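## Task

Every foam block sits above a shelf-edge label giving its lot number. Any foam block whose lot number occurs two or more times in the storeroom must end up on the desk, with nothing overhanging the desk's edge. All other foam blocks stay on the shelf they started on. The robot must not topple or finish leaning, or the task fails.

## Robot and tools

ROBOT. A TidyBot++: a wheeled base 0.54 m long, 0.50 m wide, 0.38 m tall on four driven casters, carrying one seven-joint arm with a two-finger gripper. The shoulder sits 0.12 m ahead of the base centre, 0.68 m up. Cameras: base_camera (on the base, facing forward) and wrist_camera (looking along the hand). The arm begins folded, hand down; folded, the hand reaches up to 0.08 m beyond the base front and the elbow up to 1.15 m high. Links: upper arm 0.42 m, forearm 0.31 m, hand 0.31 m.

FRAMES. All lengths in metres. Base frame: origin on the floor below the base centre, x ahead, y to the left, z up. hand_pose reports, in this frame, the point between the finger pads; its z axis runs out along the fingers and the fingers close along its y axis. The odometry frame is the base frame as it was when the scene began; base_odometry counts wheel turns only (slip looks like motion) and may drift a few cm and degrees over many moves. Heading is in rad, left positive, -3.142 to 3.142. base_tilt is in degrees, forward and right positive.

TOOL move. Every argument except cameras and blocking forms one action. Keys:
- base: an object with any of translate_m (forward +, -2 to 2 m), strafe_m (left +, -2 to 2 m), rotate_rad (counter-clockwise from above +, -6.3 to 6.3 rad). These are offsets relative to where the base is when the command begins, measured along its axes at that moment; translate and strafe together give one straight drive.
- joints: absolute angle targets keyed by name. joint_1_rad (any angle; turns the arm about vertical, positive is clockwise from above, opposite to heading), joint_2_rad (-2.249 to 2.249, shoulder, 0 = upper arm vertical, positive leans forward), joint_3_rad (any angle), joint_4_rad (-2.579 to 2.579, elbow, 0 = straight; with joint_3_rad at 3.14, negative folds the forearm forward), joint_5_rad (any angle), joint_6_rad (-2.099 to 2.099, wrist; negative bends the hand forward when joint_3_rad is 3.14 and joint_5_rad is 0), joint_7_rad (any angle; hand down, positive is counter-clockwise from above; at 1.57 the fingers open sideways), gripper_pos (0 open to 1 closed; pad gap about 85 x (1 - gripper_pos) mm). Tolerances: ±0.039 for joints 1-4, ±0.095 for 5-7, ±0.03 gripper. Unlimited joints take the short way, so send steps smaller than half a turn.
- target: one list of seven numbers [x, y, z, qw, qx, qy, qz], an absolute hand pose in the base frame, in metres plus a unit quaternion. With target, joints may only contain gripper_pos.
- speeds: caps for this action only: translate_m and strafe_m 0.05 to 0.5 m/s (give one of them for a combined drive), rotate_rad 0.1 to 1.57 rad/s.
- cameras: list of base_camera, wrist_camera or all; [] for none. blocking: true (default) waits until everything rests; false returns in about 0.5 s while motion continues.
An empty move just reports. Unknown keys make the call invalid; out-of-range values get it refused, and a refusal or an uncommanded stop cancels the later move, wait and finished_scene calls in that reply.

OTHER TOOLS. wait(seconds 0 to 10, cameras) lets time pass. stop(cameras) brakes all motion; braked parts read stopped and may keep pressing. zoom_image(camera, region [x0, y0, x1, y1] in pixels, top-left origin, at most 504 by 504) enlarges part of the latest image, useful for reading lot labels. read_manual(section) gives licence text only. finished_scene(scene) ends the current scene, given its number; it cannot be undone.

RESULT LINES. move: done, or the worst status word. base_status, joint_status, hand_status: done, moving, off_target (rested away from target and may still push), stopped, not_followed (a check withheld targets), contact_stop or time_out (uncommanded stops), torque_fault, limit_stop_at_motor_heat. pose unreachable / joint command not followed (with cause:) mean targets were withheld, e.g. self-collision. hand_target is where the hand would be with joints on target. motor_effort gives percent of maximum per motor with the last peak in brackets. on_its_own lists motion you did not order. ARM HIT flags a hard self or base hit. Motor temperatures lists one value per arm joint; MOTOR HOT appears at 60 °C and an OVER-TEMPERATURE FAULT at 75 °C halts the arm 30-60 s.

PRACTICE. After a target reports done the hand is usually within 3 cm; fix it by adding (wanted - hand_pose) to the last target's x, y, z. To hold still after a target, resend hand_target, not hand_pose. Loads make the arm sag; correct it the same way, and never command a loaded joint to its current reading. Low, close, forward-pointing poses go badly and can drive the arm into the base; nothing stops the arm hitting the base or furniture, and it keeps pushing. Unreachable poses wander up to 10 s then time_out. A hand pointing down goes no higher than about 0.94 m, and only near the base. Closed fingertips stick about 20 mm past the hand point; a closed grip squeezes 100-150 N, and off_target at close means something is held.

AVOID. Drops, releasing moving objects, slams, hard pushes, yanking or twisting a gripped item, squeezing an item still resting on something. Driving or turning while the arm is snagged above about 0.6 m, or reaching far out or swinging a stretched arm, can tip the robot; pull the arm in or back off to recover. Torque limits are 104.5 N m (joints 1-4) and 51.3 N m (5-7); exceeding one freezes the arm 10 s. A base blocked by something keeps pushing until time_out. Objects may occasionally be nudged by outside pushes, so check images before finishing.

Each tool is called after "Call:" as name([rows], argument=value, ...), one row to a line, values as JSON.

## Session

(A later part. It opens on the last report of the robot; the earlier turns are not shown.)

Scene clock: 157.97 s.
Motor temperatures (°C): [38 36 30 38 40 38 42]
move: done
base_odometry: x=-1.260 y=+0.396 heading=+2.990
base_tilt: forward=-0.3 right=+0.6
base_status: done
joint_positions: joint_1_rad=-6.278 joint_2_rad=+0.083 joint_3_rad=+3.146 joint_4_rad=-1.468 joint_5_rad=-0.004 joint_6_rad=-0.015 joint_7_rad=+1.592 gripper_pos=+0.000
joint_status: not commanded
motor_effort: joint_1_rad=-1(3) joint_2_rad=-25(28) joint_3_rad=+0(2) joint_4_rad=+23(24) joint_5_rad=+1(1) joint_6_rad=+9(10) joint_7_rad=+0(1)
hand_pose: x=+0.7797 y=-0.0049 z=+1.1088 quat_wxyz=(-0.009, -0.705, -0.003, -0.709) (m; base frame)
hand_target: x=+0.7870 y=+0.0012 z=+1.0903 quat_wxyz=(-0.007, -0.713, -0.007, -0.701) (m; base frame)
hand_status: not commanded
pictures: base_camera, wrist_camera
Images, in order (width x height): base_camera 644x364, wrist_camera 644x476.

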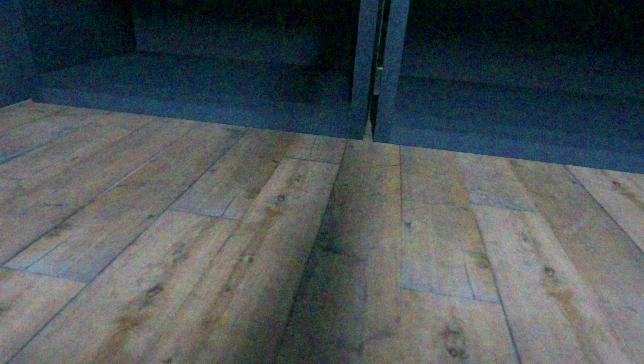

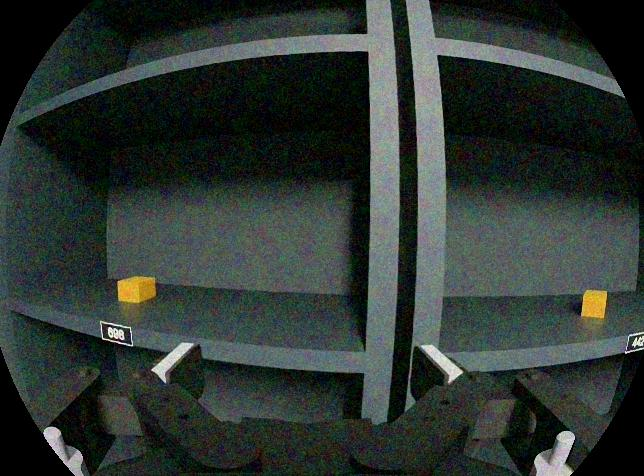

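Call:
move(base={"strafe_m":0.3,"translate_m":0.1})

Call:
zoom_image(camera="wrist_camera", region=[230, 240, 390, 360])

Scene clock: 160.03 s.
Motor temperatures (°C): [38 36 30 38 40 38 42]
move: done
base_odometry: x=-1.405 y=+0.114 heading=+2.990
base_tilt: forward=-0.3 right=+0.6
base_status: done
joint_positions: joint_1_rad=-6.282 joint_2_rad=+0.084 joint_3_rad=+3.142 joint_4_rad=-1.468 joint_5_rad=-0.004 joint_6_rad=-0.015 joint_7_rad=+1.592 gripper_pos=+0.000
joint_status: not commanded
motor_effort: joint_1_rad=-1(4) joint_2_rad=-25(26) joint_3_rad=+0(3) joint_4_rad=+22(23) joint_5_rad=+1(1) joint_6_rad=+9(9) joint_7_rad=+0(1)
hand_pose: x=+0.7799 y=+0.0006 z=+1.1084 quat_wxyz=(-0.006, -0.706, -0.005, -0.709) (m; base frame)
hand_target: x=+0.7870 y=+0.0012 z=+1.0903 quat_wxyz=(-0.007, -0.713, -0.007, -0.701) (m; base frame)
hand_status: not commanded
pictures: base_camera, wrist_camera
Images, in order (width x height): base_camera 644x364, wrist_camera 644x476.

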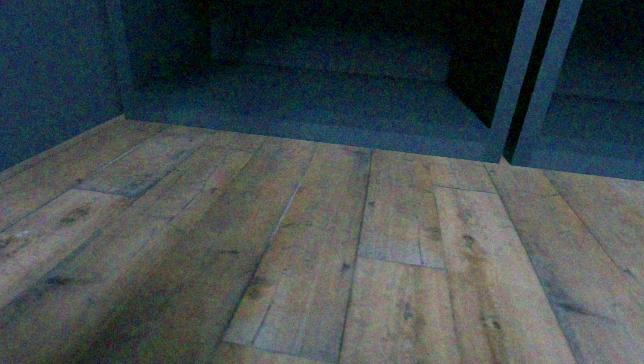

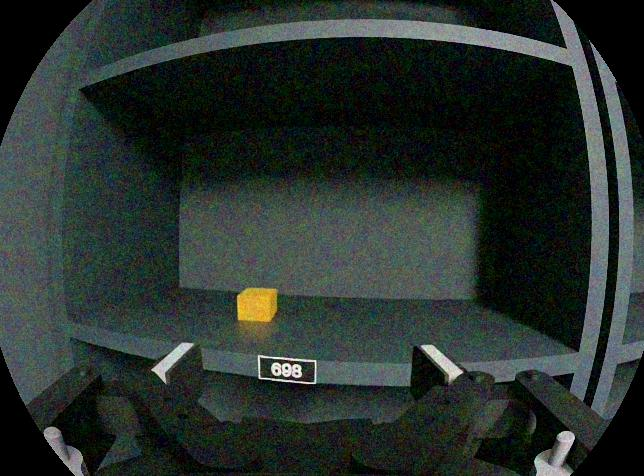

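Scaled by 3.150.

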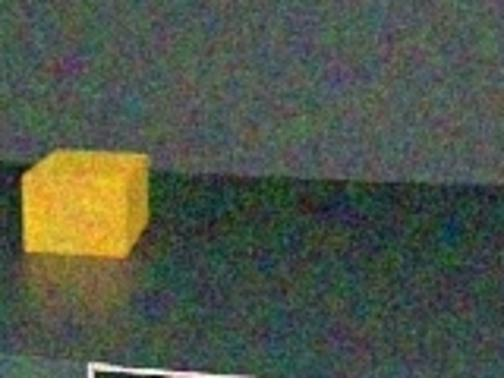

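Call:
move(base={"strafe_m":0.1,"translate_m":0.22}, joints={"joint_2_rad":0.16,"joint_4_rad":-1.486,"joint_6_rad":0.0}, cameras=["wrist_camera"])

Scene clock: 162.07 s.
Motor temperatures (°C): [38 36 30 38 40 38 42]
move: done
base_odometry: x=-1.637 y=+0.048 heading=+2.991
base_tilt: forward=-0.3 right=+0.6
base_status: done
joint_positions: joint_1_rad=-6.283 joint_2_rad=+0.144 joint_3_rad=+3.142 joint_4_rad=-1.468 joint_5_rad=-0.004 joint_6_rad=-0.015 joint_7_rad=+1.592 gripper_pos=+0.000
joint_status: all done
motor_effort: joint_1_rad=-1(2) joint_2_rad=-27(30) joint_3_rad=+0(1) joint_4_rad=+23(24) joint_5_rad=+0(1) joint_6_rad=+9(10) joint_7_rad=+0(1)
hand_pose: x=+0.8045 y=+0.0007 z=+1.0676 quat_wxyz=(-0.006, -0.727, -0.006, -0.687) (m; base frame)
hand_target: x=+0.8099 y=+0.0012 z=+1.0502 quat_wxyz=(-0.007, -0.733, -0.008, -0.680) (m; base frame)
hand_status: not commanded
pictures: wrist_camera
Images, in order (width x height): wrist_camera 644x476.

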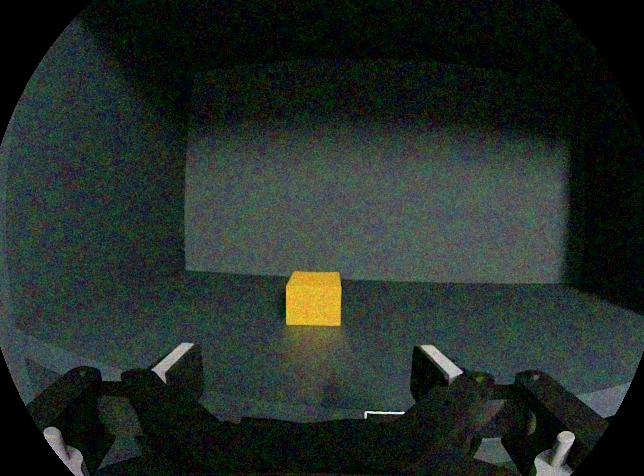

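Call:
move(base={"translate_m":0.19}, joints={"joint_2_rad":0.2,"joint_6_rad":0.01}, cameras=["wrist_camera"])

Scene clock: 163.80 s.
Motor temperatures (°C): [38 36 30 38 40 38 42]
move: done
base_odometry: x=-1.825 y=+0.077 heading=+2.992
base_tilt: forward=-0.3 right=+0.6
base_status: done
joint_positions: joint_1_rad=-6.283 joint_2_rad=+0.185 joint_3_rad=+3.142 joint_4_rad=-1.468 joint_5_rad=-0.004 joint_6_rad=-0.015 joint_7_rad=+1.592 gripper_pos=+0.000
joint_status: all done
motor_effort: joint_1_rad=+0(2) joint_2_rad=-28(31) joint_3_rad=+0(1) joint_4_rad=+22(24) joint_5_rad=+1(1) joint_6_rad=+9(10) joint_7_rad=+0(1)
hand_pose: x=+0.8197 y=+0.0006 z=+1.0392 quat_wxyz=(-0.006, -0.741, -0.006, -0.672) (m; base frame)
hand_target: x=+0.8244 y=+0.0012 z=+1.0254 quat_wxyz=(-0.007, -0.743, -0.008, -0.669) (m; base frame)
hand_status: not commanded
pictures: wrist_camera
Images, in order (width x height): wrist_camera 644x476.

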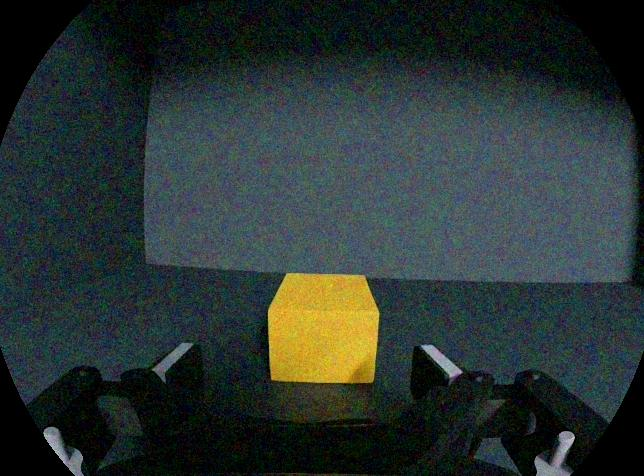

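Call:
move(base={"strafe_m":-0.007,"translate_m":0.1}, speeds={"translate_m":0.15}, cameras=["wrist_camera"])

Call:
move(joints={"gripper_pos":0.6}, cameras=["wrist_camera"])

Scene clock: 165.30 s.
Motor temperatures (°C): [38 36 30 38 40 38 42]
move: done
base_odometry: x=-1.923 y=+0.098 heading=+2.992
base_tilt: forward=-0.3 right=+0.6
base_status: done
joint_positions: joint_1_rad=-6.283 joint_2_rad=+0.188 joint_3_rad=+3.142 joint_4_rad=-1.468 joint_5_rad=-0.004 joint_6_rad=-0.015 joint_7_rad=+1.592 gripper_pos=+0.000
joint_status: not commanded
motor_effort: joint_1_rad=+0(2) joint_2_rad=-28(31) joint_3_rad=+0(1) joint_4_rad=+22(23) joint_5_rad=+1(1) joint_6_rad=+8(9) joint_7_rad=+0(1)
hand_pose: x=+0.8205 y=+0.0006 z=+1.0375 quat_wxyz=(-0.006, -0.741, -0.006, -0.671) (m; base frame)
hand_target: x=+0.8244 y=+0.0012 z=+1.0254 quat_wxyz=(-0.007, -0.743, -0.008, -0.669) (m; base frame)
hand_status: not commanded
pictures: wrist_camera
Images, in order (width x height): wrist_camera 644x476.

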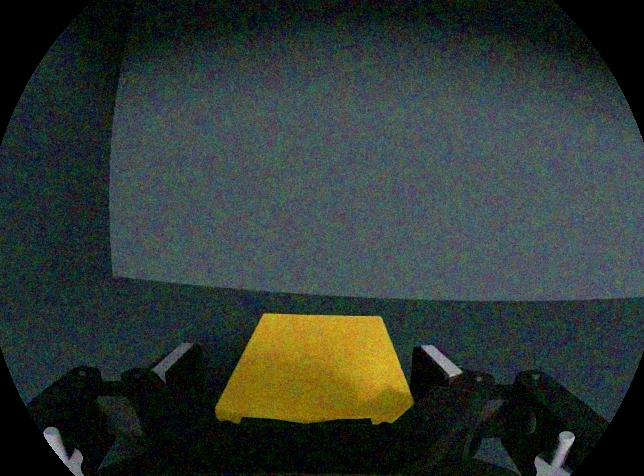

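Scene clock: 166.17 s.
Motor temperatures (°C): [38 36 30 38 40 38 42]
move: off_target
base_odometry: x=-1.923 y=+0.098 heading=+2.992
base_tilt: forward=-0.3 right=+0.6
base_status: not commanded
joint_positions: joint_1_rad=-6.283 joint_2_rad=+0.188 joint_3_rad=+3.142 joint_4_rad=-1.468 joint_5_rad=-0.004 joint_6_rad=-0.015 joint_7_rad=+1.592 gripper_pos=+0.387
joint_status: gripper_pos off_target (ended at +0.387, target +0.600)
motor_effort: joint_1_rad=+0(1) joint_2_rad=-28(29) joint_3_rad=+0(0) joint_4_rad=+22(23) joint_5_rad=+1(1) joint_6_rad=+8(9) joint_7_rad=+0(1)
hand_pose: x=+0.8204 y=+0.0006 z=+1.0377 quat_wxyz=(-0.006, -0.741, -0.006, -0.671) (m; base frame)
hand_target: x=+0.8244 y=+0.0012 z=+1.0254 quat_wxyz=(-0.007, -0.743, -0.008, -0.669) (m; base frame)
hand_status: not commanded
pictures: wrist_camera
Images, in order (width x height): wrist_camera 644x476.

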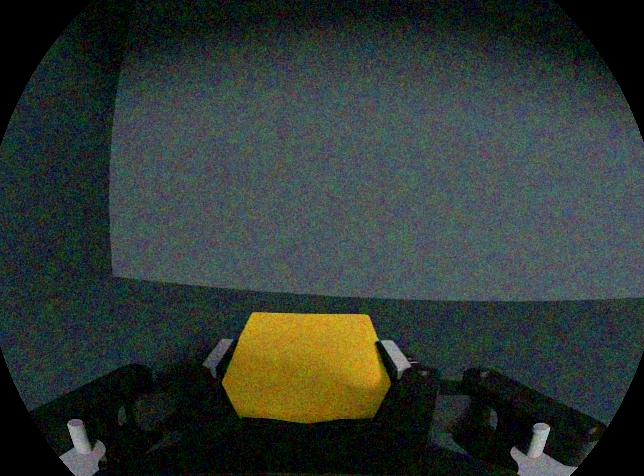

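Call:
move(joints={"joint_2_rad":0.11,"gripper_pos":0.65}, cameras=["wrist_camera"])

Call:
move(base={"translate_m":-0.85}, speeds={"translate_m":0.4}, cameras=["wrist_camera"])

Call:
move(joints={"joint_2_rad":-0.37,"joint_4_rad":-2.4,"joint_6_rad":0.30}, cameras=[])

Call:
move(base={"rotate_rad":-1.571}, cameras=["wrist_camera"])

Call:
move(base={"strafe_m":-1.15})

Scene clock: 167.47 s.
Motor temperatures (°C): [38 36 30 38 40 38 42]
move: off_target
base_odometry: x=-1.923 y=+0.098 heading=+2.992
base_tilt: forward=-0.3 right=+0.6
base_status: not commanded
joint_positions: joint_1_rad=-6.283 joint_2_rad=+0.101 joint_3_rad=+3.142 joint_4_rad=-1.468 joint_5_rad=-0.004 joint_6_rad=-0.015 joint_7_rad=+1.592 gripper_pos=+0.387
joint_status: gripper_pos off_target (ended at +0.387, target +0.650); the others done
motor_effort: joint_1_rad=+0(1) joint_2_rad=-26(32) joint_3_rad=+0(0) joint_4_rad=+23(25) joint_5_rad=+1(1) joint_6_rad=+10(10) joint_7_rad=+0(1)
hand_pose: x=+0.7872 y=+0.0007 z=+1.0965 quat_wxyz=(-0.006, -0.712, -0.006, -0.702) (m; base frame)
hand_target: x=+0.7907 y=+0.0012 z=+1.0874 quat_wxyz=(-0.007, -0.712, -0.007, -0.702) (m; base frame)
hand_status: not commanded
pictures: wrist_camera
Images, in order (width x height): wrist_camera 644x476.

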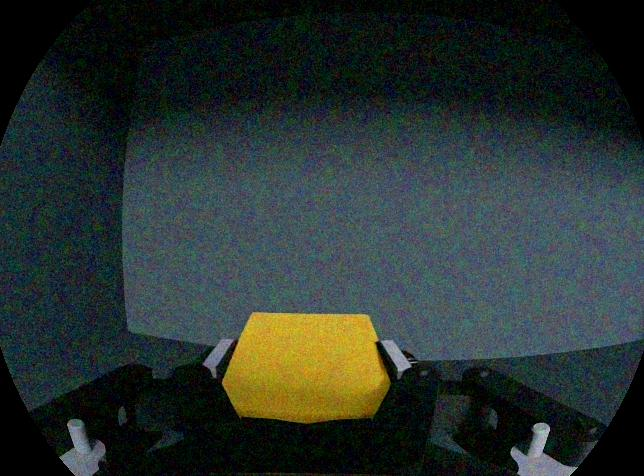

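Scene clock: 170.83 s.
Motor temperatures (°C): [38 36 30 38 40 38 42]
move: done
base_odometry: x=-1.082 y=-0.028 heading=+2.993
base_tilt: forward=-0.3 right=+0.6
base_status: done
joint_positions: joint_1_rad=-6.283 joint_2_rad=+0.100 joint_3_rad=+3.142 joint_4_rad=-1.468 joint_5_rad=-0.004 joint_6_rad=-0.015 joint_7_rad=+1.592 gripper_pos=+0.387
joint_status: not commanded
motor_effort: joint_1_rad=+0(2) joint_2_rad=-26(30) joint_3_rad=+0(1) joint_4_rad=+23(24) joint_5_rad=+1(1) joint_6_rad=+9(10) joint_7_rad=+0(1)
hand_pose: x=+0.7868 y=+0.0008 z=+1.0971 quat_wxyz=(-0.006, -0.712, -0.006, -0.703) (m; base frame)
hand_target: x=+0.7907 y=+0.0012 z=+1.0874 quat_wxyz=(-0.007, -0.712, -0.007, -0.702) (m; base frame)
hand_status: not commanded
pictures: wrist_camera
Images, in order (width x height): wrist_camera 644x476.

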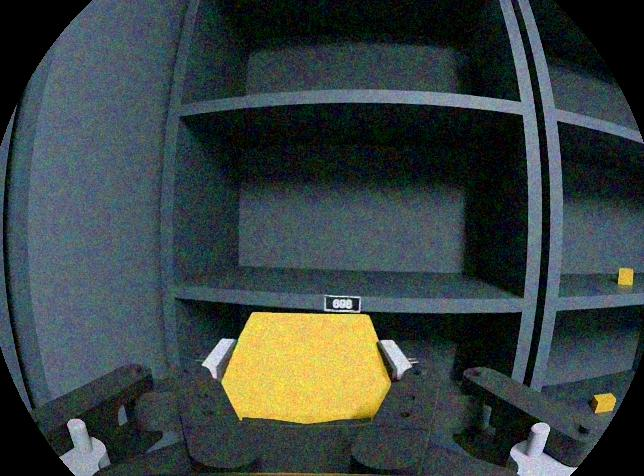

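Scene clock: 173.03 s.
Motor temperatures (°C): [38 36 30 38 40 38 42]
move: done
base_odometry: x=-1.082 y=-0.028 heading=+2.993
base_tilt: forward=-0.3 right=+0.6
base_status: not commanded
joint_positions: joint_1_rad=-6.283 joint_2_rad=-0.357 joint_3_rad=+3.142 joint_4_rad=-2.371 joint_5_rad=-0.004 joint_6_rad=+0.242 joint_7_rad=+1.592 gripper_pos=+0.387
joint_status: all done
motor_effort: joint_1_rad=-1(1) joint_2_rad=-7(26) joint_3_rad=+1(1) joint_4_rad=+21(24) joint_5_rad=+1(1) joint_6_rad=+9(10) joint_7_rad=+0(1)
hand_pose: x=+0.5610 y=+0.0006 z=+0.8788 quat_wxyz=(-0.006, -0.775, -0.006, -0.632) (m; base frame)
hand_target: x=+0.5560 y=+0.0013 z=+0.8854 quat_wxyz=(-0.007, -0.761, -0.008, -0.649) (m; base frame)
hand_status: not commanded
pictures: none
No camera images: "cameras" was empty.

Scene clock: 175.33 s.
Motor temperatures (°C): [38 36 30 38 40 38 42]
move: done
base_odometry: x=-1.082 y=-0.028 heading=+1.422
base_tilt: forward=-0.3 right=+0.6
base_status: done
joint_positions: joint_1_rad=-6.283 joint_2_rad=-0.357 joint_3_rad=+3.143 joint_4_rad=-2.371 joint_5_rad=-0.004 joint_6_rad=+0.244 joint_7_rad=+1.592 gripper_pos=+0.387
joint_status: not commanded
motor_effort: joint_1_rad=-1(2) joint_2_rad=-7(9) joint_3_rad=+1(2) joint_4_rad=+21(22) joint_5_rad=+1(1) joint_6_rad=+8(9) joint_7_rad=+0(1)
hand_pose: x=+0.5611 y=+0.0002 z=+0.8797 quat_wxyz=(-0.006, -0.774, -0.005, -0.633) (m; base frame)
hand_target: x=+0.5560 y=+0.0013 z=+0.8854 quat_wxyz=(-0.007, -0.761, -0.008, -0.649) (m; base frame)
hand_status: not commanded
pictures: wrist_camera
Images, in order (width x height): wrist_camera 644x476.

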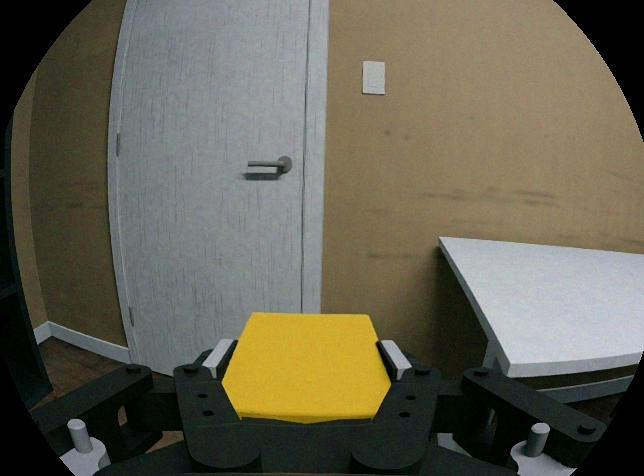

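Scene clock: 179.00 s.
Motor temperatures (°C): [38 36 30 37 40 38 42]
move: done
base_odometry: x=+0.055 y=-0.198 heading=+1.421
base_tilt: forward=-0.3 right=+0.6
base_status: done
joint_positions: joint_1_rad=-6.283 joint_2_rad=-0.357 joint_3_rad=+3.143 joint_4_rad=-2.371 joint_5_rad=-0.004 joint_6_rad=+0.244 joint_7_rad=+1.592 gripper_pos=+0.387
joint_status: not commanded
motor_effort: joint_1_rad=+0(1) joint_2_rad=-8(8) joint_3_rad=+1(3) joint_4_rad=+21(22) joint_5_rad=+1(1) joint_6_rad=+9(10) joint_7_rad=-1(1)
hand_pose: x=+0.5611 y=+0.0003 z=+0.8798 quat_wxyz=(-0.006, -0.774, -0.005, -0.633) (m; base frame)
hand_target: x=+0.5560 y=+0.0013 z=+0.8854 quat_wxyz=(-0.007, -0.761, -0.008, -0.649) (m; base frame)
hand_status: not commanded
pictures: base_camera, wrist_camera
Images, in order (width x height): base_camera 644x364, wrist_camera 644x476.

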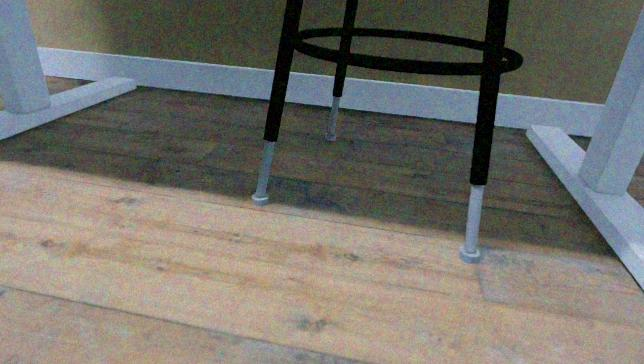

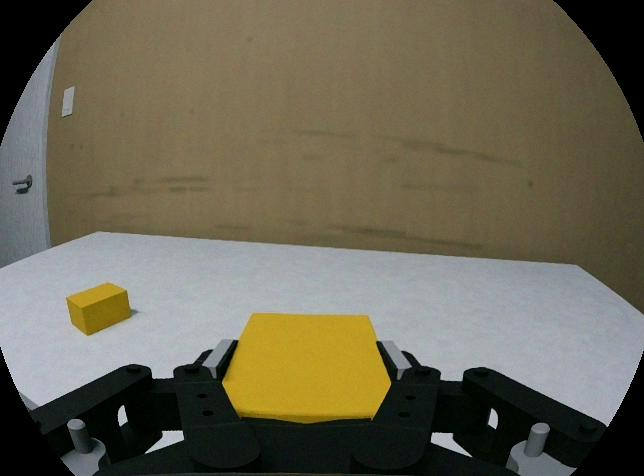

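Call:
move(joints={"joint_2_rad":0.30,"joint_4_rad":-2.03,"joint_6_rad":0.70}, base={"translate_m":0.1}, cameras=["wrist_camera"])

Call:
move(joints={"joint_2_rad":0.36,"joint_6_rad":0.76}, cameras=[])

Call:
move(joints={"joint_2_rad":0.40,"joint_6_rad":0.80}, cameras=["wrist_camera"])

Scene clock: 182.37 s.
Motor temperatures (°C): [38 36 30 37 40 38 42]
move: done
base_odometry: x=+0.070 y=-0.099 heading=+1.421
base_tilt: forward=-0.3 right=+0.6
base_status: done
joint_positions: joint_1_rad=-6.283 joint_2_rad=+0.280 joint_3_rad=+3.143 joint_4_rad=-2.048 joint_5_rad=-0.004 joint_6_rad=+0.640 joint_7_rad=+1.592 gripper_pos=+0.387
joint_status: all done
motor_effort: joint_1_rad=-1(1) joint_2_rad=-27(29) joint_3_rad=+0(1) joint_4_rad=+18(23) joint_5_rad=+1(1) joint_6_rad=+9(10) joint_7_rad=+0(1)
hand_pose: x=+0.7729 y=-0.0005 z=+0.8341 quat_wxyz=(-0.007, -0.747, -0.005, -0.665) (m; base frame)
hand_target: x=+0.7821 y=+0.0012 z=+0.8490 quat_wxyz=(-0.007, -0.728, -0.008, -0.686) (m; base frame)
hand_status: not commanded
pictures: wrist_camera
Images, in order (width x height): wrist_camera 644x476.

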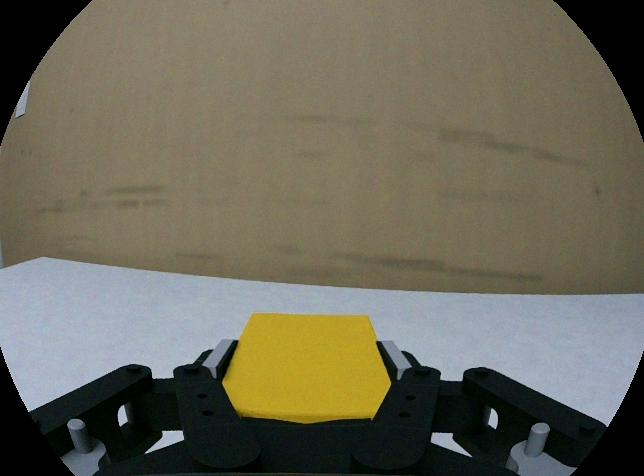

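Scene clock: 183.43 s.
Motor temperatures (°C): [38 36 30 37 40 38 42]
move: done
base_odometry: x=+0.070 y=-0.099 heading=+1.421
base_tilt: forward=-0.3 right=+0.6
base_status: not commanded
joint_positions: joint_1_rad=-6.283 joint_2_rad=+0.340 joint_3_rad=+3.143 joint_4_rad=-2.046 joint_5_rad=-0.004 joint_6_rad=+0.706 joint_7_rad=+1.592 gripper_pos=+0.387
joint_status: all done
motor_effort: joint_1_rad=-1(1) joint_2_rad=-29(31) joint_3_rad=+0(0) joint_4_rad=+17(19) joint_5_rad=+1(1) joint_6_rad=+9(10) joint_7_rad=+0(1)
hand_pose: x=+0.7844 y=-0.0005 z=+0.8160 quat_wxyz=(-0.008, -0.745, -0.005, -0.667) (m; base frame)
hand_target: x=+0.7926 y=+0.0012 z=+0.8275 quat_wxyz=(-0.007, -0.728, -0.008, -0.686) (m; base frame)
hand_status: not commanded
pictures: none
No camera images: "cameras" was empty.

Scene clock: 184.20 s.
Motor temperatures (°C): [38 36 30 37 40 38 42]
move: done
base_odometry: x=+0.070 y=-0.099 heading=+1.421
base_tilt: forward=-0.3 right=+0.6
base_status: not commanded
joint_positions: joint_1_rad=-6.283 joint_2_rad=+0.377 joint_3_rad=+3.143 joint_4_rad=-2.046 joint_5_rad=-0.004 joint_6_rad=+0.747 joint_7_rad=+1.592 gripper_pos=+0.387
joint_status: all done
motor_effort: joint_1_rad=+0(1) joint_2_rad=-29(32) joint_3_rad=+0(0) joint_4_rad=+16(18) joint_5_rad=+1(1) joint_6_rad=+9(11) joint_7_rad=-1(1)
hand_pose: x=+0.7906 y=-0.0006 z=+0.8039 quat_wxyz=(-0.008, -0.743, -0.005, -0.669) (m; base frame)
hand_target: x=+0.7989 y=+0.0012 z=+0.8129 quat_wxyz=(-0.007, -0.728, -0.008, -0.686) (m; base frame)
hand_status: not commanded
pictures: wrist_camera
Images, in order (width x height): wrist_camera 644x476.

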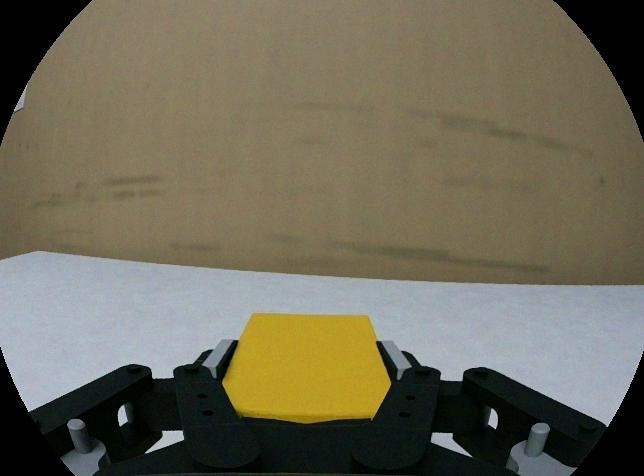

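Call:
move(joints={"joint_2_rad":0.44,"joint_6_rad":0.84}, cameras=[])

Call:
move(joints={"joint_2_rad":0.47,"joint_6_rad":0.87}, cameras=[])

Call:
move(joints={"joint_2_rad":0.50,"joint_6_rad":0.90}, cameras=["wrist_camera"])

Scene clock: 185.17 s.
Motor temperatures (°C): [38 36 30 37 40 38 42]
move: done
base_odometry: x=+0.070 y=-0.099 heading=+1.421
base_tilt: forward=-0.3 right=+0.6
base_status: not commanded
joint_positions: joint_1_rad=-6.283 joint_2_rad=+0.417 joint_3_rad=+3.143 joint_4_rad=-2.045 joint_5_rad=-0.004 joint_6_rad=+0.788 joint_7_rad=+1.592 gripper_pos=+0.387
joint_status: all done
motor_effort: joint_1_rad=-1(1) joint_2_rad=-30(32) joint_3_rad=+0(0) joint_4_rad=+16(18) joint_5_rad=+1(1) joint_6_rad=+9(10) joint_7_rad=+0(0)
hand_pose: x=+0.7965 y=-0.0006 z=+0.7897 quat_wxyz=(-0.008, -0.743, -0.005, -0.669) (m; base frame)
hand_target: x=+0.8046 y=+0.0012 z=+0.7980 quat_wxyz=(-0.007, -0.728, -0.008, -0.686) (m; base frame)
hand_status: not commanded
pictures: none
No camera images: "cameras" was empty.

Scene clock: 185.90 s.
Motor temperatures (°C): [38 36 30 37 40 38 42]
move: done
base_odometry: x=+0.070 y=-0.099 heading=+1.421
base_tilt: forward=-0.3 right=+0.6
base_status: not commanded
joint_positions: joint_1_rad=-6.283 joint_2_rad=+0.445 joint_3_rad=+3.143 joint_4_rad=-2.045 joint_5_rad=-0.004 joint_6_rad=+0.818 joint_7_rad=+1.592 gripper_pos=+0.387
joint_status: all done
motor_effort: joint_1_rad=+0(1) joint_2_rad=-31(32) joint_3_rad=+0(0) joint_4_rad=+15(17) joint_5_rad=+1(1) joint_6_rad=+9(9) joint_7_rad=+0(1)
hand_pose: x=+0.8004 y=-0.0007 z=+0.7796 quat_wxyz=(-0.008, -0.742, -0.005, -0.670) (m; base frame)
hand_target: x=+0.8084 y=+0.0012 z=+0.7867 quat_wxyz=(-0.007, -0.728, -0.008, -0.686) (m; base frame)
hand_status: not commanded
pictures: none
No camera images: "cameras" was empty.

Scene clock: 186.63 s.
Motor temperatures (°C): [38 36 30 37 40 38 42]
move: done
base_odometry: x=+0.070 y=-0.099 heading=+1.421
base_tilt: forward=-0.3 right=+0.6
base_status: not commanded
joint_positions: joint_1_rad=-6.283 joint_2_rad=+0.475 joint_3_rad=+3.143 joint_4_rad=-2.045 joint_5_rad=-0.004 joint_6_rad=+0.848 joint_7_rad=+1.592 gripper_pos=+0.387
joint_status: all done
motor_effort: joint_1_rad=+0(1) joint_2_rad=-31(33) joint_3_rad=+0(0) joint_4_rad=+15(16) joint_5_rad=+1(1) joint_6_rad=+10(10) joint_7_rad=+0(1)
hand_pose: x=+0.8041 y=-0.0007 z=+0.7687 quat_wxyz=(-0.008, -0.742, -0.005, -0.670) (m; base frame)
hand_target: x=+0.8120 y=+0.0012 z=+0.7753 quat_wxyz=(-0.007, -0.728, -0.008, -0.686) (m; base frame)
hand_status: not commanded
pictures: wrist_camera
Images, in order (width x height): wrist_camera 644x476.

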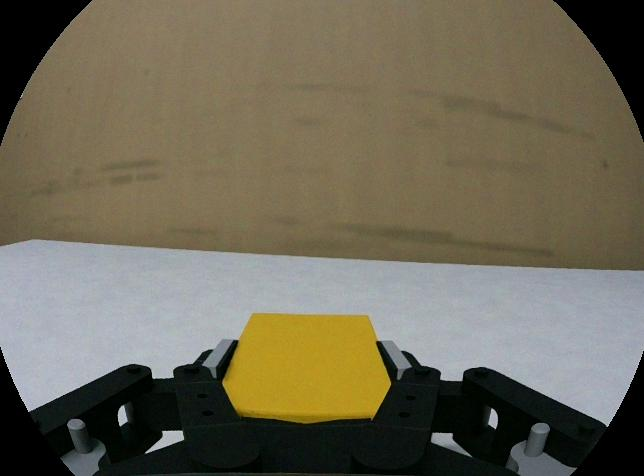

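Call:
move(joints={"joint_2_rad":0.52,"joint_6_rad":0.92}, cameras=[])

Call:
move(joints={"joint_2_rad":0.54,"joint_6_rad":0.94}, cameras=[])

Call:
move(joints={"joint_2_rad":0.56,"joint_6_rad":0.96}, cameras=["wrist_camera"])

Scene clock: 187.43 s.
Motor temperatures (°C): [38 36 30 37 40 38 42]
move: done
base_odometry: x=+0.070 y=-0.099 heading=+1.421
base_tilt: forward=-0.3 right=+0.6
base_status: not commanded
joint_positions: joint_1_rad=-6.283 joint_2_rad=+0.488 joint_3_rad=+3.143 joint_4_rad=-2.045 joint_5_rad=-0.004 joint_6_rad=+0.871 joint_7_rad=+1.592 gripper_pos=+0.387
joint_status: all done
motor_effort: joint_1_rad=-1(1) joint_2_rad=-31(33) joint_3_rad=+0(1) joint_4_rad=+15(15) joint_5_rad=+1(1) joint_6_rad=+9(10) joint_7_rad=+0(1)
hand_pose: x=+0.8060 y=-0.0007 z=+0.7667 quat_wxyz=(-0.008, -0.739, -0.005, -0.674) (m; base frame)
hand_target: x=+0.8141 y=+0.0012 z=+0.7676 quat_wxyz=(-0.007, -0.728, -0.008, -0.686) (m; base frame)
hand_status: not commanded
pictures: none
No camera images: "cameras" was empty.

Scene clock: 188.03 s.
Motor temperatures (°C): [38 36 30 37 40 38 42]
move: off_target
base_odometry: x=+0.070 y=-0.099 heading=+1.421
base_tilt: forward=-0.3 right=+0.6
base_status: not commanded
joint_positions: joint_1_rad=-6.283 joint_2_rad=+0.500 joint_3_rad=+3.143 joint_4_rad=-2.045 joint_5_rad=-0.004 joint_6_rad=+0.896 joint_7_rad=+1.592 gripper_pos=+0.387
joint_status: joint_2_rad off_target (ended at +0.500, target +0.540); the others done
motor_effort: joint_1_rad=+0(1) joint_2_rad=-30(31) joint_3_rad=+0(0) joint_4_rad=+15(16) joint_5_rad=+1(1) joint_6_rad=+8(9) joint_7_rad=+0(0)
hand_pose: x=+0.8076 y=-0.0007 z=+0.7670 quat_wxyz=(-0.008, -0.734, -0.005, -0.679) (m; base frame)
hand_target: x=+0.8161 y=+0.0012 z=+0.7599 quat_wxyz=(-0.007, -0.728, -0.008, -0.686) (m; base frame)
hand_status: not commanded
pictures: none
No camera images: "cameras" was empty.

Scene clock: 188.63 s.
Motor temperatures (°C): [38 36 30 37 40 38 42]
move: off_target
base_odometry: x=+0.070 y=-0.099 heading=+1.421
base_tilt: forward=-0.3 right=+0.6
base_status: not commanded
joint_positions: joint_1_rad=-6.283 joint_2_rad=+0.511 joint_3_rad=+3.143 joint_4_rad=-2.044 joint_5_rad=-0.004 joint_6_rad=+0.922 joint_7_rad=+1.592 gripper_pos=+0.387
joint_status: joint_2_rad off_target (ended at +0.511, target +0.560); the others done
motor_effort: joint_1_rad=+0(1) joint_2_rad=-29(30) joint_3_rad=+0(0) joint_4_rad=+14(15) joint_5_rad=+1(1) joint_6_rad=+8(8) joint_7_rad=+0(0)
hand_pose: x=+0.8095 y=-0.0007 z=+0.7673 quat_wxyz=(-0.008, -0.729, -0.005, -0.684) (m; base frame)
hand_target: x=+0.8180 y=+0.0012 z=+0.7522 quat_wxyz=(-0.007, -0.728, -0.008, -0.686) (m; base frame)
hand_status: not commanded
pictures: wrist_camera
Images, in order (width x height): wrist_camera 644x476.

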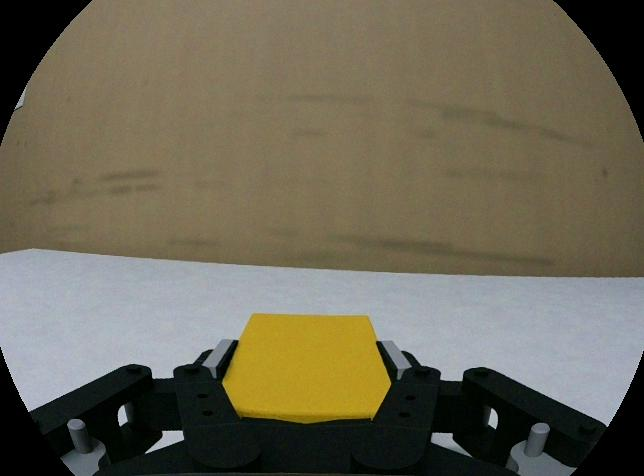

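Contact at .767. Relax and release.

Call:
move(joints={"joint_2_rad":0.525,"joint_6_rad":0.94}, cameras=[])

Call:
move(joints={"gripper_pos":0.0}, cameras=[])

Call:
move(base={"translate_m":-0.4})

Scene clock: 189.43 s.
Motor temperatures (°C): [38 36 30 37 40 38 42]
move: done
base_odometry: x=+0.070 y=-0.099 heading=+1.421
base_tilt: forward=-0.3 right=+0.6
base_status: not commanded
joint_positions: joint_1_rad=-6.283 joint_2_rad=+0.510 joint_3_rad=+3.143 joint_4_rad=-2.044 joint_5_rad=-0.004 joint_6_rad=+0.922 joint_7_rad=+1.592 gripper_pos=+0.387
joint_status: all done
motor_effort: joint_1_rad=-1(1) joint_2_rad=-33(33) joint_3_rad=+0(0) joint_4_rad=+15(15) joint_5_rad=+1(1) joint_6_rad=+9(10) joint_7_rad=+0(0)
hand_pose: x=+0.8094 y=-0.0007 z=+0.7681 quat_wxyz=(-0.008, -0.729, -0.005, -0.685) (m; base frame)
hand_target: x=+0.8149 y=+0.0012 z=+0.7704 quat_wxyz=(-0.007, -0.723, -0.008, -0.691) (m; base frame)
hand_status: not commanded
pictures: none
No camera images: "cameras" was empty.

Scene clock: 190.33 s.
Motor temperatures (°C): [38 36 30 37 40 38 42]
move: done
base_odometry: x=+0.070 y=-0.099 heading=+1.421
base_tilt: forward=-0.3 right=+0.6
base_status: not commanded
joint_positions: joint_1_rad=-6.283 joint_2_rad=+0.510 joint_3_rad=+3.143 joint_4_rad=-2.044 joint_5_rad=-0.004 joint_6_rad=+0.922 joint_7_rad=+1.592 gripper_pos=+0.000
joint_status: all done
motor_effort: joint_1_rad=+0(1) joint_2_rad=-32(33) joint_3_rad=+0(0) joint_4_rad=+15(15) joint_5_rad=+1(1) joint_6_rad=+8(10) joint_7_rad=+0(1)
hand_pose: x=+0.8094 y=-0.0007 z=+0.7681 quat_wxyz=(-0.008, -0.729, -0.005, -0.685) (m; base frame)
hand_target: x=+0.8149 y=+0.0012 z=+0.7704 quat_wxyz=(-0.007, -0.723, -0.008, -0.691) (m; base frame)
hand_status: not commanded
pictures: none
No camera images: "cameras" was empty.

Scene clock: 192.67 s.
Motor temperatures (°C): [38 36 30 37 40 38 42]
move: done
base_odometry: x=+0.011 y=-0.495 heading=+1.421
base_tilt: forward=-0.3 right=+0.6
base_status: done
joint_positions: joint_1_rad=-6.283 joint_2_rad=+0.511 joint_3_rad=+3.143 joint_4_rad=-2.038 joint_5_rad=-0.004 joint_6_rad=+0.922 joint_7_rad=+1.592 gripper_pos=+0.000
joint_status: not commanded
motor_effort: joint_1_rad=+0(3) joint_2_rad=-32(34) joint_3_rad=+0(2) joint_4_rad=+15(17) joint_5_rad=+1(1) joint_6_rad=+9(9) joint_7_rad=+0(1)
hand_pose: x=+0.8112 y=-0.0006 z=+0.7708 quat_wxyz=(-0.008, -0.727, -0.005, -0.687) (m; base frame)
hand_target: x=+0.8149 y=+0.0012 z=+0.7704 quat_wxyz=(-0.007, -0.723, -0.008, -0.691) (m; base frame)
hand_status: not commanded
pictures: base_camera, wrist_camera
Images, in order (width x height): base_camera 644x364, wrist_camera 644x476.

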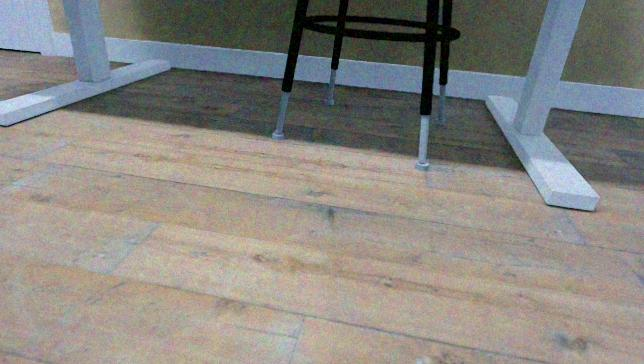

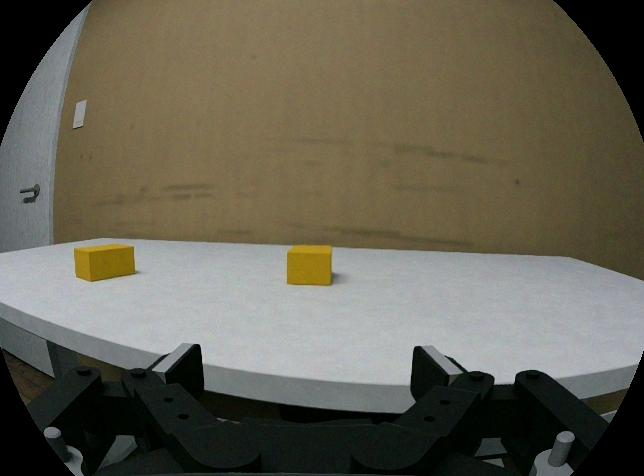

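Call:
move(joints={"joint_2_rad":-0.37,"joint_4_rad":-2.5,"joint_6_rad":0.45}, cameras=[])

Call:
move(base={"rotate_rad":-1.571})

Scene clock: 196.83 s.
Motor temperatures (°C): [38 36 30 37 40 38 42]
move: done
base_odometry: x=+0.011 y=-0.495 heading=+1.421
base_tilt: forward=-0.3 right=+0.6
base_status: not commanded
joint_positions: joint_1_rad=-6.283 joint_2_rad=-0.360 joint_3_rad=+3.143 joint_4_rad=-2.470 joint_5_rad=-0.004 joint_6_rad=+0.501 joint_7_rad=+1.592 gripper_pos=+0.000
joint_status: all done
motor_effort: joint_1_rad=-1(1) joint_2_rad=-7(34) joint_3_rad=+1(1) joint_4_rad=+21(21) joint_5_rad=+1(1) joint_6_rad=+9(10) joint_7_rad=+0(1)
hand_pose: x=+0.5516 y=+0.0000 z=+0.9023 quat_wxyz=(-0.007, -0.720, -0.005, -0.693) (m; base frame)
hand_target: x=+0.5428 y=+0.0013 z=+0.8734 quat_wxyz=(-0.007, -0.745, -0.008, -0.667) (m; base frame)
hand_status: not commanded
pictures: none
No camera images: "cameras" was empty.

Scene clock: 199.13 s.
Motor temperatures (°C): [38 36 30 37 40 38 42]
move: done
base_odometry: x=+0.011 y=-0.495 heading=-0.149
base_tilt: forward=-0.3 right=+0.6
base_status: done
joint_positions: joint_1_rad=-6.283 joint_2_rad=-0.360 joint_3_rad=+3.143 joint_4_rad=-2.470 joint_5_rad=-0.004 joint_6_rad=+0.498 joint_7_rad=+1.592 gripper_pos=+0.000
joint_status: not commanded
motor_effort: joint_1_rad=-1(2) joint_2_rad=-7(8) joint_3_rad=+1(2) joint_4_rad=+20(21) joint_5_rad=+1(1) joint_6_rad=+9(10) joint_7_rad=+0(1)
hand_pose: x=+0.5516 y=-0.0001 z=+0.9014 quat_wxyz=(-0.007, -0.722, -0.005, -0.692) (m; base frame)
hand_target: x=+0.5428 y=+0.0013 z=+0.8734 quat_wxyz=(-0.007, -0.745, -0.008, -0.667) (m; base frame)
hand_status: not commanded
pictures: base_camera, wrist_camera
Images, in order (width x height): base_camera 644x364, wrist_camera 644x476.

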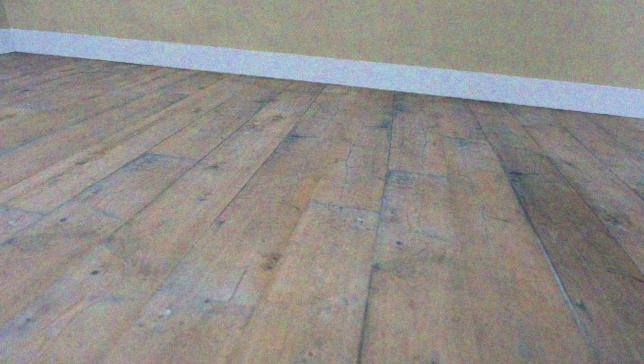

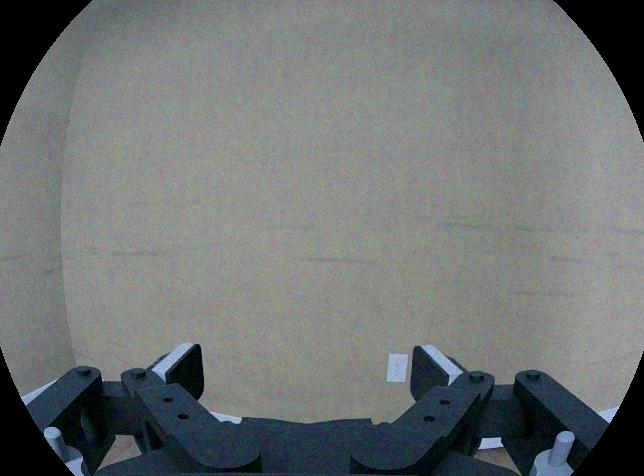

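Call:
move(base={"translate_m":0.8,"strafe_m":0.1}, cameras=["base_camera"])

Call:
move(base={"rotate_rad":-1.571})

Scene clock: 202.30 s.
Motor temperatures (°C): [38 36 30 37 40 38 42]
move: done
base_odometry: x=+0.817 y=-0.514 heading=-0.150
base_tilt: forward=-0.3 right=+0.6
base_status: done
joint_positions: joint_1_rad=-6.283 joint_2_rad=-0.365 joint_3_rad=+3.143 joint_4_rad=-2.472 joint_5_rad=-0.004 joint_6_rad=+0.496 joint_7_rad=+1.592 gripper_pos=+0.000
joint_status: not commanded
motor_effort: joint_1_rad=+0(1) joint_2_rad=-7(9) joint_3_rad=+0(1) joint_4_rad=+20(22) joint_5_rad=+1(1) joint_6_rad=+9(10) joint_7_rad=+0(1)
hand_pose: x=+0.5502 y=-0.0001 z=+0.9017 quat_wxyz=(-0.007, -0.721, -0.005, -0.693) (m; base frame)
hand_target: x=+0.5428 y=+0.0013 z=+0.8734 quat_wxyz=(-0.007, -0.745, -0.008, -0.667) (m; base frame)
hand_status: not commanded
pictures: base_camera
Images, in order (width x height): base_camera 644x364.

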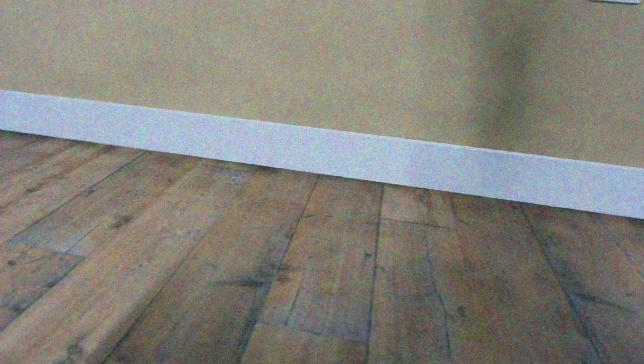

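Scene clock: 204.60 s.
Motor temperatures (°C): [38 36 30 37 40 38 42]
move: done
base_odometry: x=+0.817 y=-0.514 heading=-1.720
base_tilt: forward=-0.3 right=+0.6
base_status: done
joint_positions: joint_1_rad=-6.283 joint_2_rad=-0.365 joint_3_rad=+3.143 joint_4_rad=-2.472 joint_5_rad=-0.004 joint_6_rad=+0.495 joint_7_rad=+1.592 gripper_pos=+0.000
joint_status: not commanded
motor_effort: joint_1_rad=+0(2) joint_2_rad=-6(8) joint_3_rad=+0(2) joint_4_rad=+20(21) joint_5_rad=+1(1) joint_6_rad=+8(10) joint_7_rad=+0(1)
hand_pose: x=+0.5502 y=-0.0002 z=+0.9016 quat_wxyz=(-0.007, -0.721, -0.005, -0.693) (m; base frame)
hand_target: x=+0.5428 y=+0.0013 z=+0.8734 quat_wxyz=(-0.007, -0.745, -0.008, -0.667) (m; base frame)
hand_status: not commanded
pictures: base_camera, wrist_camera
Images, in order (width x height): base_camera 644x364, wrist_camera 644x476.

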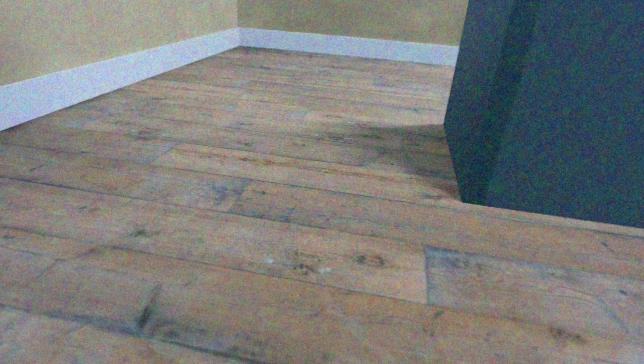

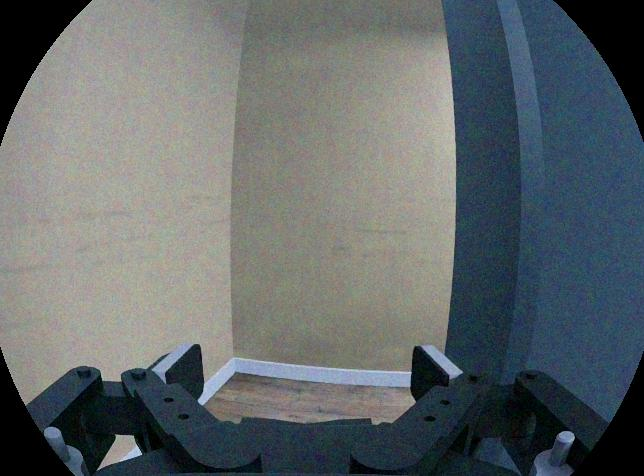

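Call:
move(base={"strafe_m":0.28})

Call:
move(base={"translate_m":0.5})

Scene clock: 206.63 s.
Motor temperatures (°C): [38 36 30 37 40 38 42]
move: done
base_odometry: x=+1.094 y=-0.556 heading=-1.721
base_tilt: forward=-0.3 right=+0.6
base_status: done
joint_positions: joint_1_rad=-6.283 joint_2_rad=-0.365 joint_3_rad=+3.143 joint_4_rad=-2.472 joint_5_rad=-0.004 joint_6_rad=+0.495 joint_7_rad=+1.592 gripper_pos=+0.000
joint_status: not commanded
motor_effort: joint_1_rad=-1(1) joint_2_rad=-6(8) joint_3_rad=+1(2) joint_4_rad=+20(21) joint_5_rad=+1(1) joint_6_rad=+9(10) joint_7_rad=+0(1)
hand_pose: x=+0.5502 y=+0.0000 z=+0.9016 quat_wxyz=(-0.007, -0.721, -0.005, -0.692) (m; base frame)
hand_target: x=+0.5428 y=+0.0013 z=+0.8734 quat_wxyz=(-0.007, -0.745, -0.008, -0.667) (m; base frame)
hand_status: not commanded
pictures: base_camera, wrist_camera
Images, in order (width x height): base_camera 644x364, wrist_camera 644x476.

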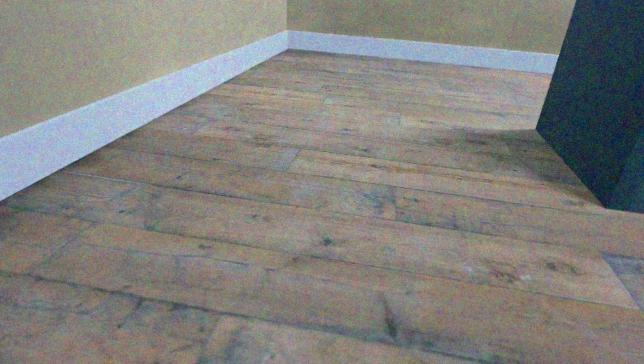

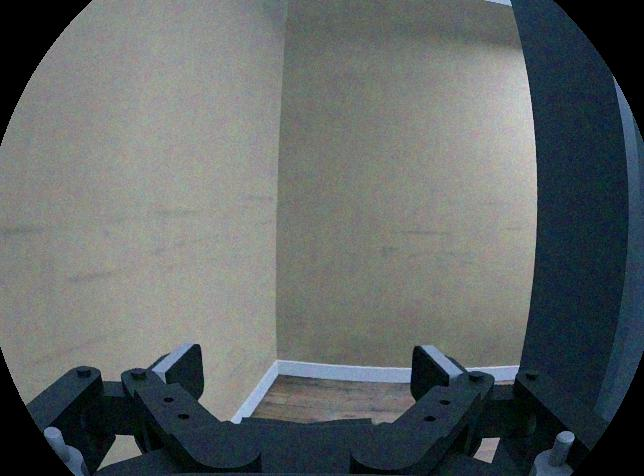

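Scene clock: 209.00 s.
Motor temperatures (°C): [38 36 30 37 40 37 42]
move: done
base_odometry: x=+1.019 y=-1.051 heading=-1.720
base_tilt: forward=-0.3 right=+0.6
base_status: done
joint_positions: joint_1_rad=-6.283 joint_2_rad=-0.366 joint_3_rad=+3.143 joint_4_rad=-2.473 joint_5_rad=-0.004 joint_6_rad=+0.494 joint_7_rad=+1.592 gripper_pos=+0.000
joint_status: not commanded
motor_effort: joint_1_rad=-1(1) joint_2_rad=-6(10) joint_3_rad=+1(1) joint_4_rad=+21(21) joint_5_rad=+1(1) joint_6_rad=+9(9) joint_7_rad=+0(1)
hand_pose: x=+0.5498 y=+0.0000 z=+0.9012 quat_wxyz=(-0.007, -0.722, -0.005, -0.692) (m; base frame)
hand_target: x=+0.5428 y=+0.0013 z=+0.8734 quat_wxyz=(-0.007, -0.745, -0.008, -0.667) (m; base frame)
hand_status: not commanded
pictures: base_camera, wrist_camera
Images, in order (width x height): base_camera 644x364, wrist_camera 644x476.

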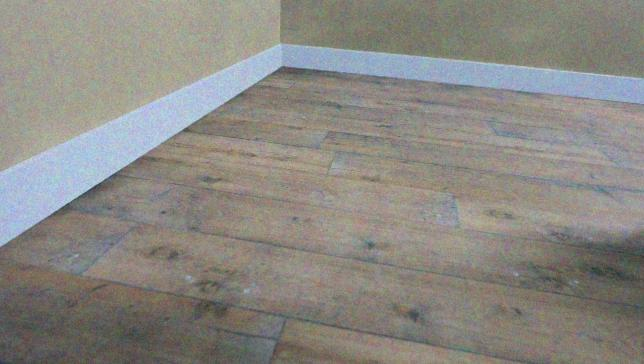

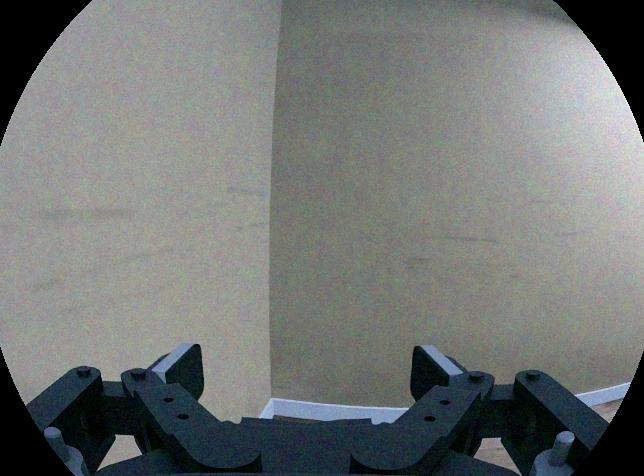

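Call:
move(base={"translate_m":0.55}, cameras=[])

Call:
move(joints={"joint_1_rad":-4.7}, cameras=["wrist_camera"])

Call:
move(joints={"joint_1_rad":-3.9}, cameras=["wrist_camera"])

Scene clock: 211.63 s.
Motor temperatures (°C): [38 36 30 37 40 37 42]
move: done
base_odometry: x=+0.938 y=-1.595 heading=-1.719
base_tilt: forward=-0.3 right=+0.6
base_status: done
joint_positions: joint_1_rad=-6.283 joint_2_rad=-0.367 joint_3_rad=+3.143 joint_4_rad=-2.473 joint_5_rad=-0.004 joint_6_rad=+0.494 joint_7_rad=+1.592 gripper_pos=+0.000
joint_status: not commanded
motor_effort: joint_1_rad=-1(1) joint_2_rad=-6(9) joint_3_rad=+0(1) joint_4_rad=+20(21) joint_5_rad=+1(1) joint_6_rad=+8(9) joint_7_rad=+0(1)
hand_pose: x=+0.5494 y=+0.0000 z=+0.9014 quat_wxyz=(-0.007, -0.722, -0.005, -0.692) (m; base frame)
hand_target: x=+0.5428 y=+0.0013 z=+0.8734 quat_wxyz=(-0.007, -0.745, -0.008, -0.667) (m; base frame)
hand_status: not commanded
pictures: none
No camera images: "cameras" was empty.

Scene clock: 214.43 s.
Motor temperatures (°C): [38 36 30 37 40 37 42]
move: done
base_odometry: x=+0.938 y=-1.595 heading=-1.719
base_tilt: forward=-0.3 right=+0.6
base_status: not commanded
joint_positions: joint_1_rad=-4.719 joint_2_rad=-0.367 joint_3_rad=+3.143 joint_4_rad=-2.473 joint_5_rad=-0.004 joint_6_rad=+0.494 joint_7_rad=+1.592 gripper_pos=+0.000
joint_status: all done
motor_effort: joint_1_rad=-1(2) joint_2_rad=-7(7) joint_3_rad=+1(1) joint_4_rad=+20(21) joint_5_rad=+1(1) joint_6_rad=+9(10) joint_7_rad=+0(1)
hand_pose: x=+0.1219 y=-0.4303 z=+0.9014 quat_wxyz=(-0.493, -0.515, +0.505, -0.486) (m; base frame)
hand_target: x=+0.1151 y=-0.4238 z=+0.8734 quat_wxyz=(-0.480, -0.529, +0.524, -0.464) (m; base frame)
hand_status: not commanded
pictures: wrist_camera
Images, in order (width x height): wrist_camera 644x476.

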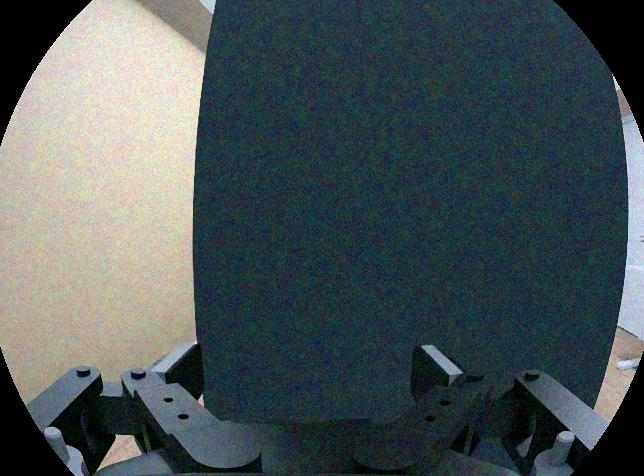

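Scene clock: 216.50 s.
Motor temperatures (°C): [38 36 30 37 40 37 42]
move: done
base_odometry: x=+0.938 y=-1.595 heading=-1.719
base_tilt: forward=-0.3 right=+0.6
base_status: not commanded
joint_positions: joint_1_rad=-3.919 joint_2_rad=-0.367 joint_3_rad=+3.143 joint_4_rad=-2.473 joint_5_rad=-0.004 joint_6_rad=+0.494 joint_7_rad=+1.592 gripper_pos=+0.000
joint_status: all done
motor_effort: joint_1_rad=+0(2) joint_2_rad=-6(7) joint_3_rad=+1(1) joint_4_rad=+20(21) joint_5_rad=+1(1) joint_6_rad=+9(9) joint_7_rad=+0(1)
hand_pose: x=-0.1877 y=-0.3019 z=+0.9014 quat_wxyz=(-0.643, -0.278, +0.666, -0.256) (m; base frame)
hand_target: x=-0.1877 y=-0.2924 z=+0.8734 quat_wxyz=(-0.623, -0.283, +0.689, -0.241) (m; base frame)
hand_status: not commanded
pictures: wrist_camera
Images, in order (width x height): wrist_camera 644x476.

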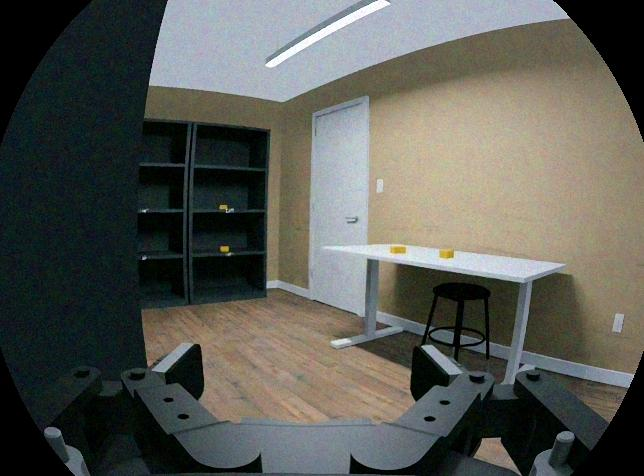

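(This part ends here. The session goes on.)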